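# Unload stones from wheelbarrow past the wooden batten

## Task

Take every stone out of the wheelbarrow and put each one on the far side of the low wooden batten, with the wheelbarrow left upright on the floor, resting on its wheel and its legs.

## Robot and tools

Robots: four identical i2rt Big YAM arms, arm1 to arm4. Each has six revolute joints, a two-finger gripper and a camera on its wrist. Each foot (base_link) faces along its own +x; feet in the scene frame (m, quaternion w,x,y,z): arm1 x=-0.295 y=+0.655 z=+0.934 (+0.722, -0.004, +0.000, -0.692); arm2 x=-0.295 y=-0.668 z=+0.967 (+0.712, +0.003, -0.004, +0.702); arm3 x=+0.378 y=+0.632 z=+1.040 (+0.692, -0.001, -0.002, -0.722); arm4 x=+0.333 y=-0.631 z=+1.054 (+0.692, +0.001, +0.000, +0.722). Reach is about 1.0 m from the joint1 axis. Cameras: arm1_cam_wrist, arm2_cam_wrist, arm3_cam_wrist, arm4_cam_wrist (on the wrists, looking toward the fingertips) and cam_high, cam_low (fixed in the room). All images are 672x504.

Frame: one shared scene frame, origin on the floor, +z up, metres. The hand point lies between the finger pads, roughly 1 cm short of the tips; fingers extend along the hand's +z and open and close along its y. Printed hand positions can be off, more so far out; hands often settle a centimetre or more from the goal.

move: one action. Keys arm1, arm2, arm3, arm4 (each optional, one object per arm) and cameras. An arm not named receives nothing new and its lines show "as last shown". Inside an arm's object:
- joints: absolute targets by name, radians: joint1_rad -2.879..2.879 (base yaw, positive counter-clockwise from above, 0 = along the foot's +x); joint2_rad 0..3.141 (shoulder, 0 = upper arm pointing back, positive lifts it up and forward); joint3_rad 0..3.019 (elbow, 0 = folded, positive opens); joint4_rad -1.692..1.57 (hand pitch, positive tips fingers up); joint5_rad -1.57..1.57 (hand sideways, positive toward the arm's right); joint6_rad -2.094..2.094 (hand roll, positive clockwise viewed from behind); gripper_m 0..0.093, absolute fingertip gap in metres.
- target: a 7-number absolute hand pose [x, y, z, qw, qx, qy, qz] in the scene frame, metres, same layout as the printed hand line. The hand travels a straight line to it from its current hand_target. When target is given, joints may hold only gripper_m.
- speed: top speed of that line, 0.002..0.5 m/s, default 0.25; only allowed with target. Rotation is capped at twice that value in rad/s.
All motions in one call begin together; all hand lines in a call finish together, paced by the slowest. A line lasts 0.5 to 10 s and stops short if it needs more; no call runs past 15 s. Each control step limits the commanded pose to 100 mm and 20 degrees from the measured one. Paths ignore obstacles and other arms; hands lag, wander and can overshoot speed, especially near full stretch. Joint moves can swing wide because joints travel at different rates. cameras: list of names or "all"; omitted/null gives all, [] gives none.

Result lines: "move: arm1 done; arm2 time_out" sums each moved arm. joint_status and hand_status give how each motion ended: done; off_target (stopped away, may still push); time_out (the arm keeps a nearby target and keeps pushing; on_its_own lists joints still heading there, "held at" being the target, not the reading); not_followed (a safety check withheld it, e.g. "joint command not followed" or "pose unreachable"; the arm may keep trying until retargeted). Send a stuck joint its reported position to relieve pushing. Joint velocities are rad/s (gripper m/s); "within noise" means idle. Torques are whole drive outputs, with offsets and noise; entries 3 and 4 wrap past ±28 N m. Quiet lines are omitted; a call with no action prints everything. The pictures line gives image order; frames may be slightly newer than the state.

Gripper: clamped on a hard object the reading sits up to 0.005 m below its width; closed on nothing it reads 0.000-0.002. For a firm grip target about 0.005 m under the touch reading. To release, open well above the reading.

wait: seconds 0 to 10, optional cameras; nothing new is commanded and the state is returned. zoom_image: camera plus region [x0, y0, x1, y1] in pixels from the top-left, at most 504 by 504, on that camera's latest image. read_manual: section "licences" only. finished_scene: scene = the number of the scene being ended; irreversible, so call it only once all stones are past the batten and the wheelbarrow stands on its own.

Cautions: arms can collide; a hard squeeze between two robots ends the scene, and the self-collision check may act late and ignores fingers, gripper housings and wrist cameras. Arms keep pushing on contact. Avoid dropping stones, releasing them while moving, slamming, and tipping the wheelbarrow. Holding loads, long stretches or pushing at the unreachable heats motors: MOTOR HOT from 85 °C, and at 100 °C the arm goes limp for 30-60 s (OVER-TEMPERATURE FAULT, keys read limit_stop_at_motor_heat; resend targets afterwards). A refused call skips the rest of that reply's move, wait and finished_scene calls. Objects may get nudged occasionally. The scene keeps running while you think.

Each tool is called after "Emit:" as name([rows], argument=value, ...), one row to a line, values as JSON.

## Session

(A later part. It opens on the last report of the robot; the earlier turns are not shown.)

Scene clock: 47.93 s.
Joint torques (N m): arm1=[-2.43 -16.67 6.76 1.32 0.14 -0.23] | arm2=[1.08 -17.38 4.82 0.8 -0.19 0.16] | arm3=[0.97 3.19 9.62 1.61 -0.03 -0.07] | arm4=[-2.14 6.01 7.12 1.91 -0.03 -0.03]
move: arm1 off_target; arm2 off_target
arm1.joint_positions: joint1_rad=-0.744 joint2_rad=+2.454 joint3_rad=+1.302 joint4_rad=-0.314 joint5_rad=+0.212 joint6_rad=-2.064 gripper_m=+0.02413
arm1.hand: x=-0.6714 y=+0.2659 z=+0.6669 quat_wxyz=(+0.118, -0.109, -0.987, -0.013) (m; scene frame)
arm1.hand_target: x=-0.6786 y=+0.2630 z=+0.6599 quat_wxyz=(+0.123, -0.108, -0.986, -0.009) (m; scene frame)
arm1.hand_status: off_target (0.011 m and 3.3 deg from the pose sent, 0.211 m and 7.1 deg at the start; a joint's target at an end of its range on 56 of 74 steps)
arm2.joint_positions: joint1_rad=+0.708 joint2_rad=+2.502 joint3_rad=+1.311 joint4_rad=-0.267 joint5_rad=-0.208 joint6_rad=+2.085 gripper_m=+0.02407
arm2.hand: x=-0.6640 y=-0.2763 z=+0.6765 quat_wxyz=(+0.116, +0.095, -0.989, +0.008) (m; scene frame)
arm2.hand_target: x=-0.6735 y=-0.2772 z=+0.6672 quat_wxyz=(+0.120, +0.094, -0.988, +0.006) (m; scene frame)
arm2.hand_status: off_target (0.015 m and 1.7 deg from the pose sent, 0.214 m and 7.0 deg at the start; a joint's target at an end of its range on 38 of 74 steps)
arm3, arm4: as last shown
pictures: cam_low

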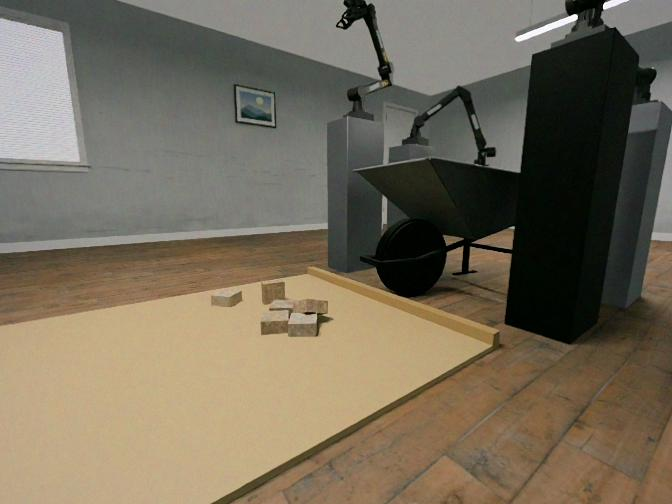

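Emit:
move()

Emit:
zoom_image(camera="cam_low", region=[320, 120, 530, 310])

Emit:
zoom_image(camera="cam_high", region=[230, 150, 450, 400])

Scene clock: 49.33 s.
Joint torques (N m): arm1=[-2.43 -16.62 6.76 1.31 0.14 -0.24] | arm2=[1.08 -17.38 4.82 0.8 -0.19 0.17] | arm3=[1.03 3.14 9.63 1.61 -0.02 -0.07] | arm4=[-2.14 6.12 7.13 1.92 -0.02 -0.03]
Heat: arm1: hottest joint3_rad 42 °C; arm2: hottest joint3_rad 41 °C; arm3: hottest joint3_rad 42 °C; arm4: hottest joint3_rad 35 °C.
Joint velocities: within noise
arm1.joint_positions: joint1_rad=-0.744 joint2_rad=+2.454 joint3_rad=+1.302 joint4_rad=-0.314 joint5_rad=+0.212 joint6_rad=-2.064 gripper_m=+0.02413
arm1.joint_status: not commanded
arm1.hand: x=-0.6714 y=+0.2659 z=+0.6669 quat_wxyz=(+0.118, -0.109, -0.987, -0.013) (m; scene frame)
arm1.hand_target: x=-0.6786 y=+0.2630 z=+0.6599 quat_wxyz=(+0.123, -0.108, -0.986, -0.009) (m; scene frame)
arm1.hand_status: off_target (0.011 m and 3.3 deg from the pose sent, 0.211 m and 7.1 deg at the start; a joint's target at an end of its range on 56 of 74 steps)
arm2.joint_positions: joint1_rad=+0.708 joint2_rad=+2.502 joint3_rad=+1.311 joint4_rad=-0.267 joint5_rad=-0.208 joint6_rad=+2.085 gripper_m=+0.02407
arm2.joint_status: not commanded
arm2.hand: x=-0.6640 y=-0.2763 z=+0.6765 quat_wxyz=(+0.116, +0.095, -0.989, +0.008) (m; scene frame)
arm2.hand_target: x=-0.6735 y=-0.2772 z=+0.6672 quat_wxyz=(+0.120, +0.094, -0.988, +0.006) (m; scene frame)
arm2.hand_status: off_target (0.015 m and 1.7 deg from the pose sent, 0.214 m and 7.0 deg at the start; a joint's target at an end of its range on 38 of 74 steps)
arm3.joint_positions: joint1_rad=+1.493 joint2_rad=+0.588 joint3_rad=+1.445 joint4_rad=-1.368 joint5_rad=-0.165 joint6_rad=+0.167 gripper_m=+0.09398
arm3.joint_status: not commanded
arm3.hand: x=+0.5855 y=+0.6373 z=+1.6076 quat_wxyz=(-0.503, -0.081, -0.857, -0.081) (m; scene frame)
arm3.hand_target: x=+0.5820 y=+0.6391 z=+1.6170 quat_wxyz=(-0.513, -0.077, -0.851, -0.082) (m; scene frame)
arm3.hand_status: not commanded
arm4.joint_positions: joint1_rad=-1.484 joint2_rad=+0.438 joint3_rad=+1.396 joint4_rad=-1.483 joint5_rad=+0.285 joint6_rad=+0.248 gripper_m=+0.09397
arm4.joint_status: not commanded
arm4.hand: x=+0.4729 y=-0.6631 z=+1.5998 quat_wxyz=(-0.509, -0.122, -0.852, +0.028) (m; scene frame)
arm4.hand_target: x=+0.4692 y=-0.6657 z=+1.6092 quat_wxyz=(-0.518, -0.130, -0.845, +0.029) (m; scene frame)
arm4.hand_status: not commanded
pictures: arm1_cam_wrist, arm2_cam_wrist, arm3_cam_wrist, arm4_cam_wrist, cam_high, cam_low
camera_calibration:
arm1_cam_wrist: T_world_to_cam=[[-0.229441, -0.973311, -0.00476885, 0.108843], [-0.6341, 0.145757, 0.759389, -0.964661], [-0.738426, 0.177259, -0.65062, 0.0142396], [0, 0, 0, 1]] pos_world=[-0.576204, 0.24402, 0.742336]
arm2_cam_wrist: T_world_to_cam=[[0.195715, -0.980327, -0.0255729, -0.121674], [-0.638381, -0.147157, 0.755523, -0.969982], [-0.744423, -0.131542, -0.654623, 0.0375797], [0, 0, 0, 1]] pos_world=[-0.567429, -0.257077, 0.754332]
arm3_cam_wrist: T_world_to_cam=[[-0.0454452, -0.976169, -0.212202, 0.991609], [-0.904622, 0.130328, -0.4058, 1.10575], [0.423785, 0.173521, -0.888986, 1.19159], [0, 0, 0, 1]] pos_world=[0.540369, 0.617102, 1.71844]
arm4_cam_wrist: T_world_to_cam=[[-0.242378, -0.967741, -0.0687762, -0.419025], [-0.874699, 0.248642, -0.416027, 1.24724], [0.419707, -0.0406774, -0.906748, 1.35024], [0, 0, 0, 1]] pos_world=[0.422692, -0.660699, 1.7144]

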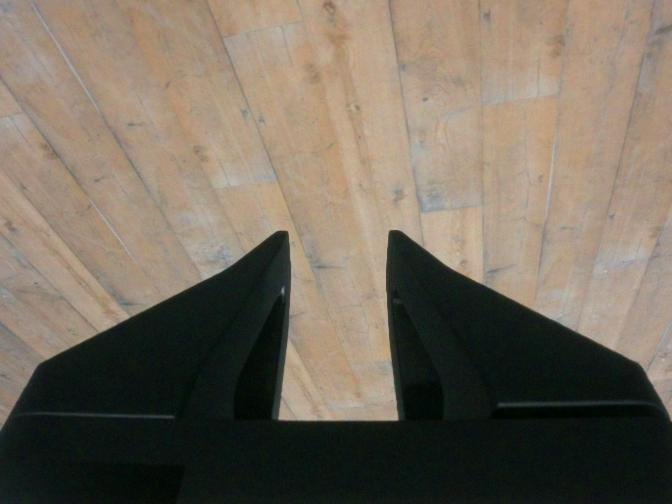

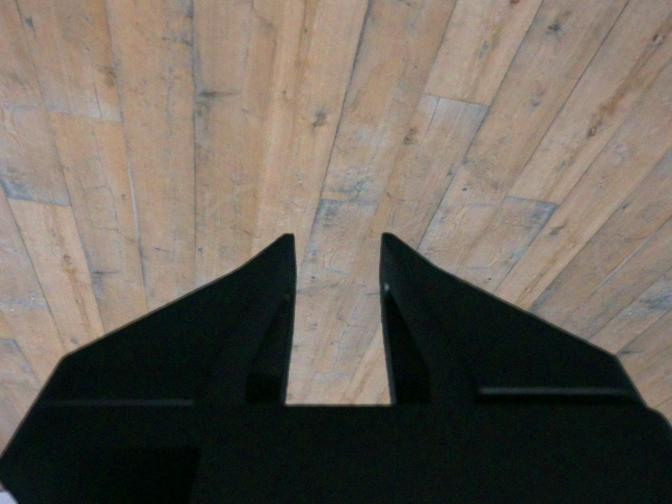

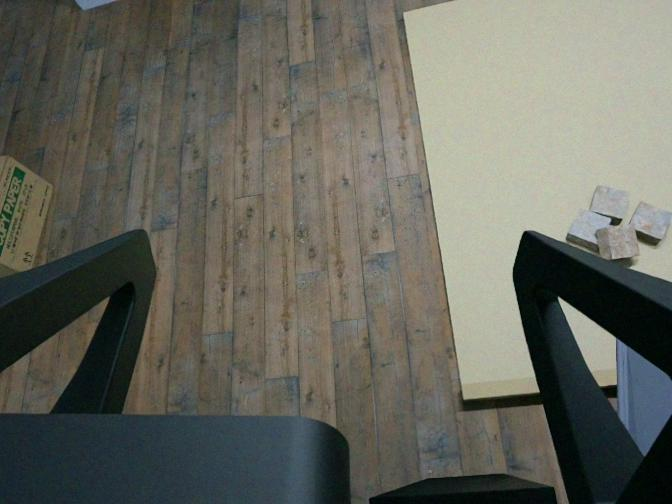

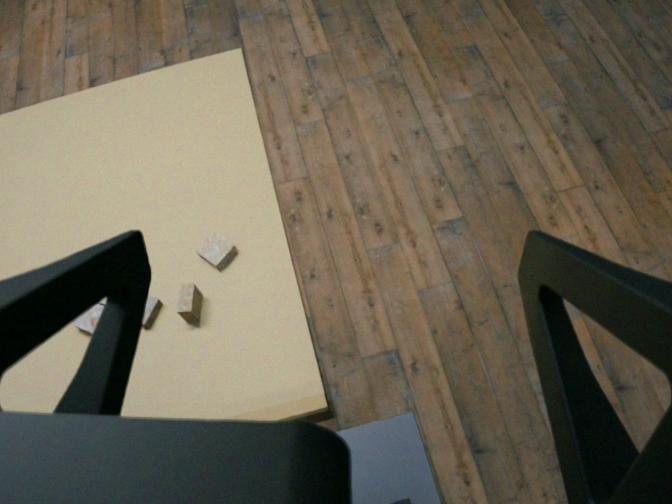

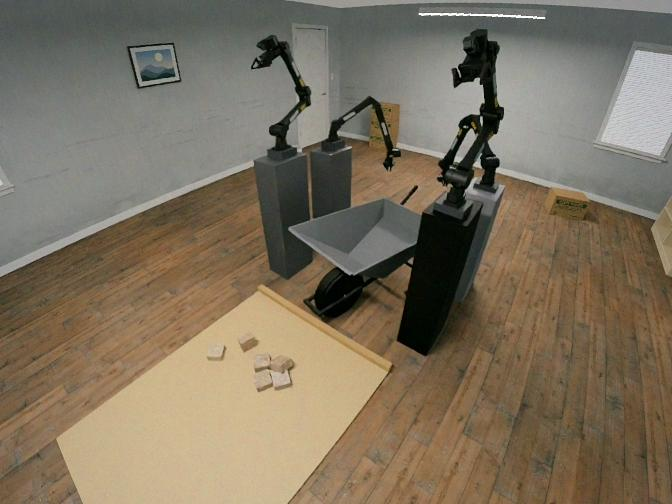

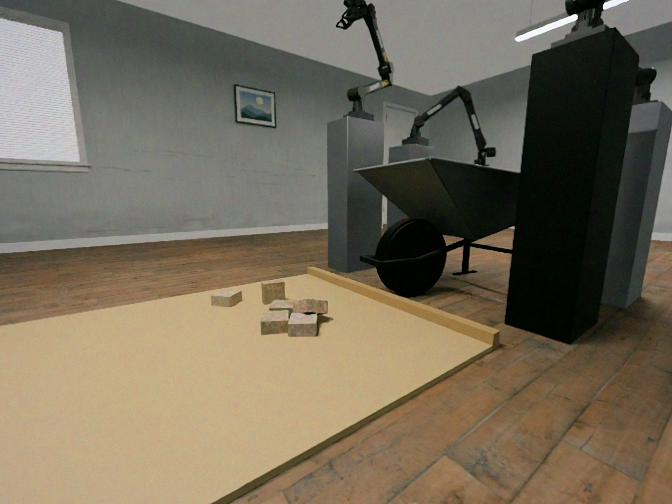

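Scaled by 2.400 from the camera's 672x504 image, which has a finer 960x720 frame.

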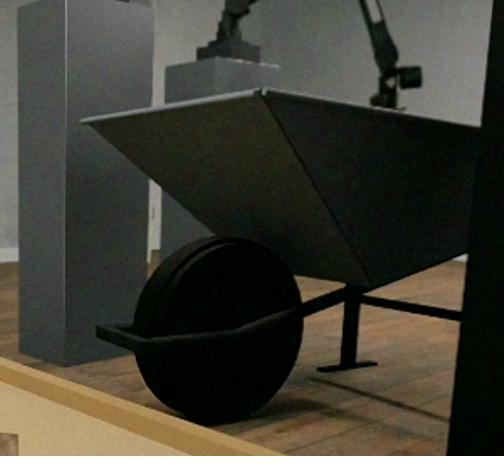

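Scaled by 2.016 from the camera's 672x504 image, which has a finer 960x720 frame.

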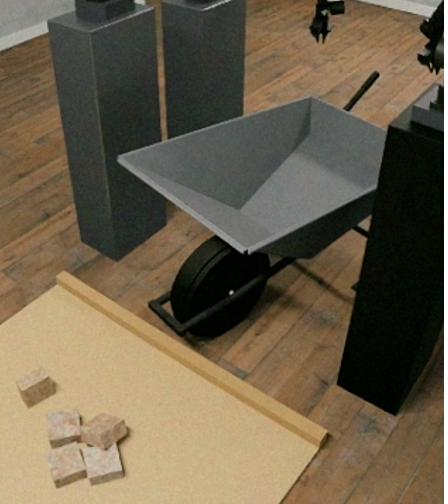

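Emit:
move(arm1={"joints": {"joint1_rad": -0.3, "joint2_rad": 0.75, "joint3_rad": 1.3, "joint4_rad": -1.45, "joint5_rad": 0.0, "joint6_rad": -0.2}}, arm2={"joints": {"joint1_rad": 0.1, "joint2_rad": 0.7, "joint3_rad": 1.4, "joint4_rad": -1.25, "joint5_rad": 0.0, "joint6_rad": 0.05}}, cameras=["arm1_cam_wrist", "arm2_cam_wrist", "cam_high", "cam_low"])

Scene clock: 57.33 s.
Joint torques (N m): arm1=[-1.44 -0.26 10.65 1.33 -0.04 -0.05] | arm2=[0.79 -0.26 8.34 0.92 -0.07 -0.2] | arm3=[1.03 3.14 9.61 1.61 -0.03 -0.07] | arm4=[-2.14 6.07 7.15 1.92 -0.03 -0.03]
move: arm1 done; arm2 done
arm1.joint_positions: joint1_rad=-0.307 joint2_rad=+0.748 joint3_rad=+1.293 joint4_rad=-1.437 joint5_rad=+0.008 joint6_rad=-0.220 gripper_m=+0.02413
arm1.joint_status: all done
arm1.hand: x=-0.3653 y=+0.3961 z=+1.3807 quat_wxyz=(-0.169, -0.681, -0.651, +0.291) (m; scene frame)
arm2.joint_positions: joint1_rad=+0.091 joint2_rad=+0.698 joint3_rad=+1.387 joint4_rad=-1.232 joint5_rad=-0.007 joint6_rad=+0.078 gripper_m=+0.02406
arm2.joint_status: all done
arm2.hand: x=-0.3186 y=-0.3936 z=+1.5110 quat_wxyz=(-0.321, +0.615, -0.613, -0.378) (m; scene frame)
arm3, arm4: as last shown
pictures: arm1_cam_wrist, arm2_cam_wrist, cam_high, cam_low
camera_calibration:
arm1_cam_wrist: T_world_to_cam=[[-0.985658, 0.0997386, 0.136129, -0.586634], [0.0937827, 0.994361, -0.0495014, -0.284944], [-0.140298, -0.0360249, -0.989454, 1.45238], [0, 0, 0, 1]]
arm2_cam_wrist: T_world_to_cam=[[0.99561, 0.0631313, -0.0690984, 0.448439], [0.0302409, -0.915646, -0.400846, 0.260591], [-0.0885756, 0.396997, -0.913536, 1.63371], [0, 0, 0, 1]]

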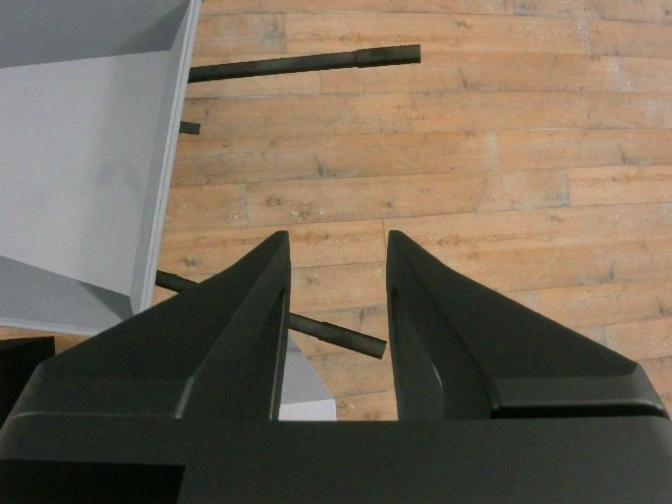

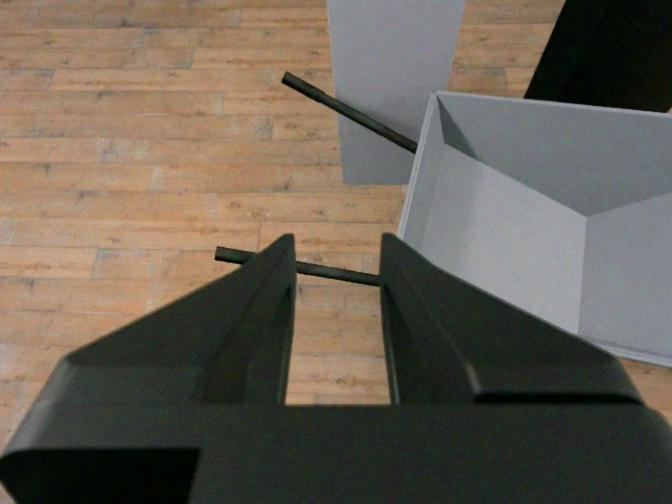

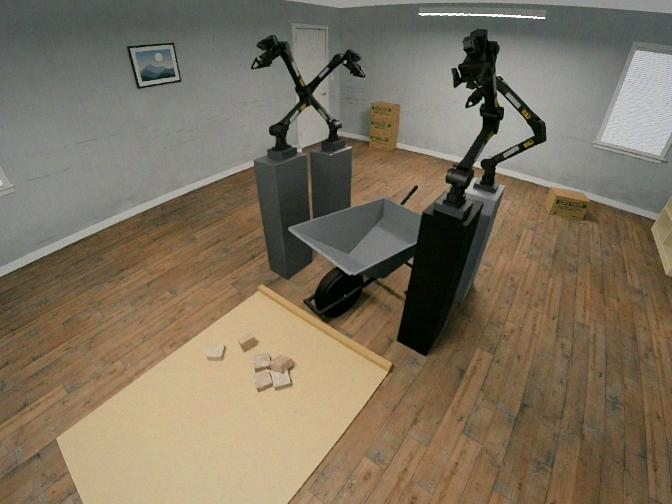

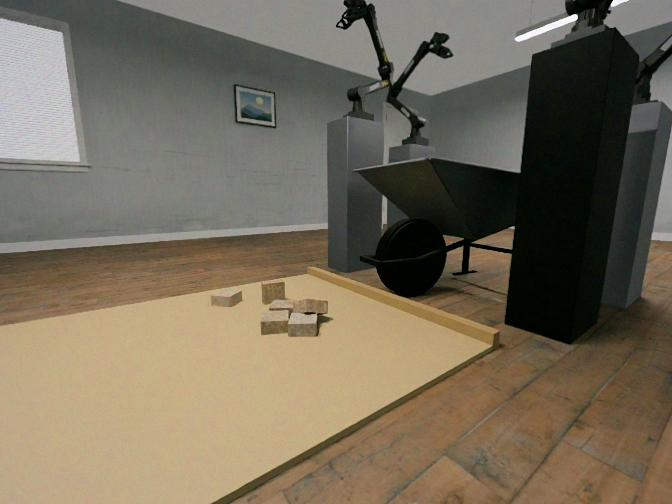

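Emit:
finished_scene(scene=2)

The scene is finished: the task was done.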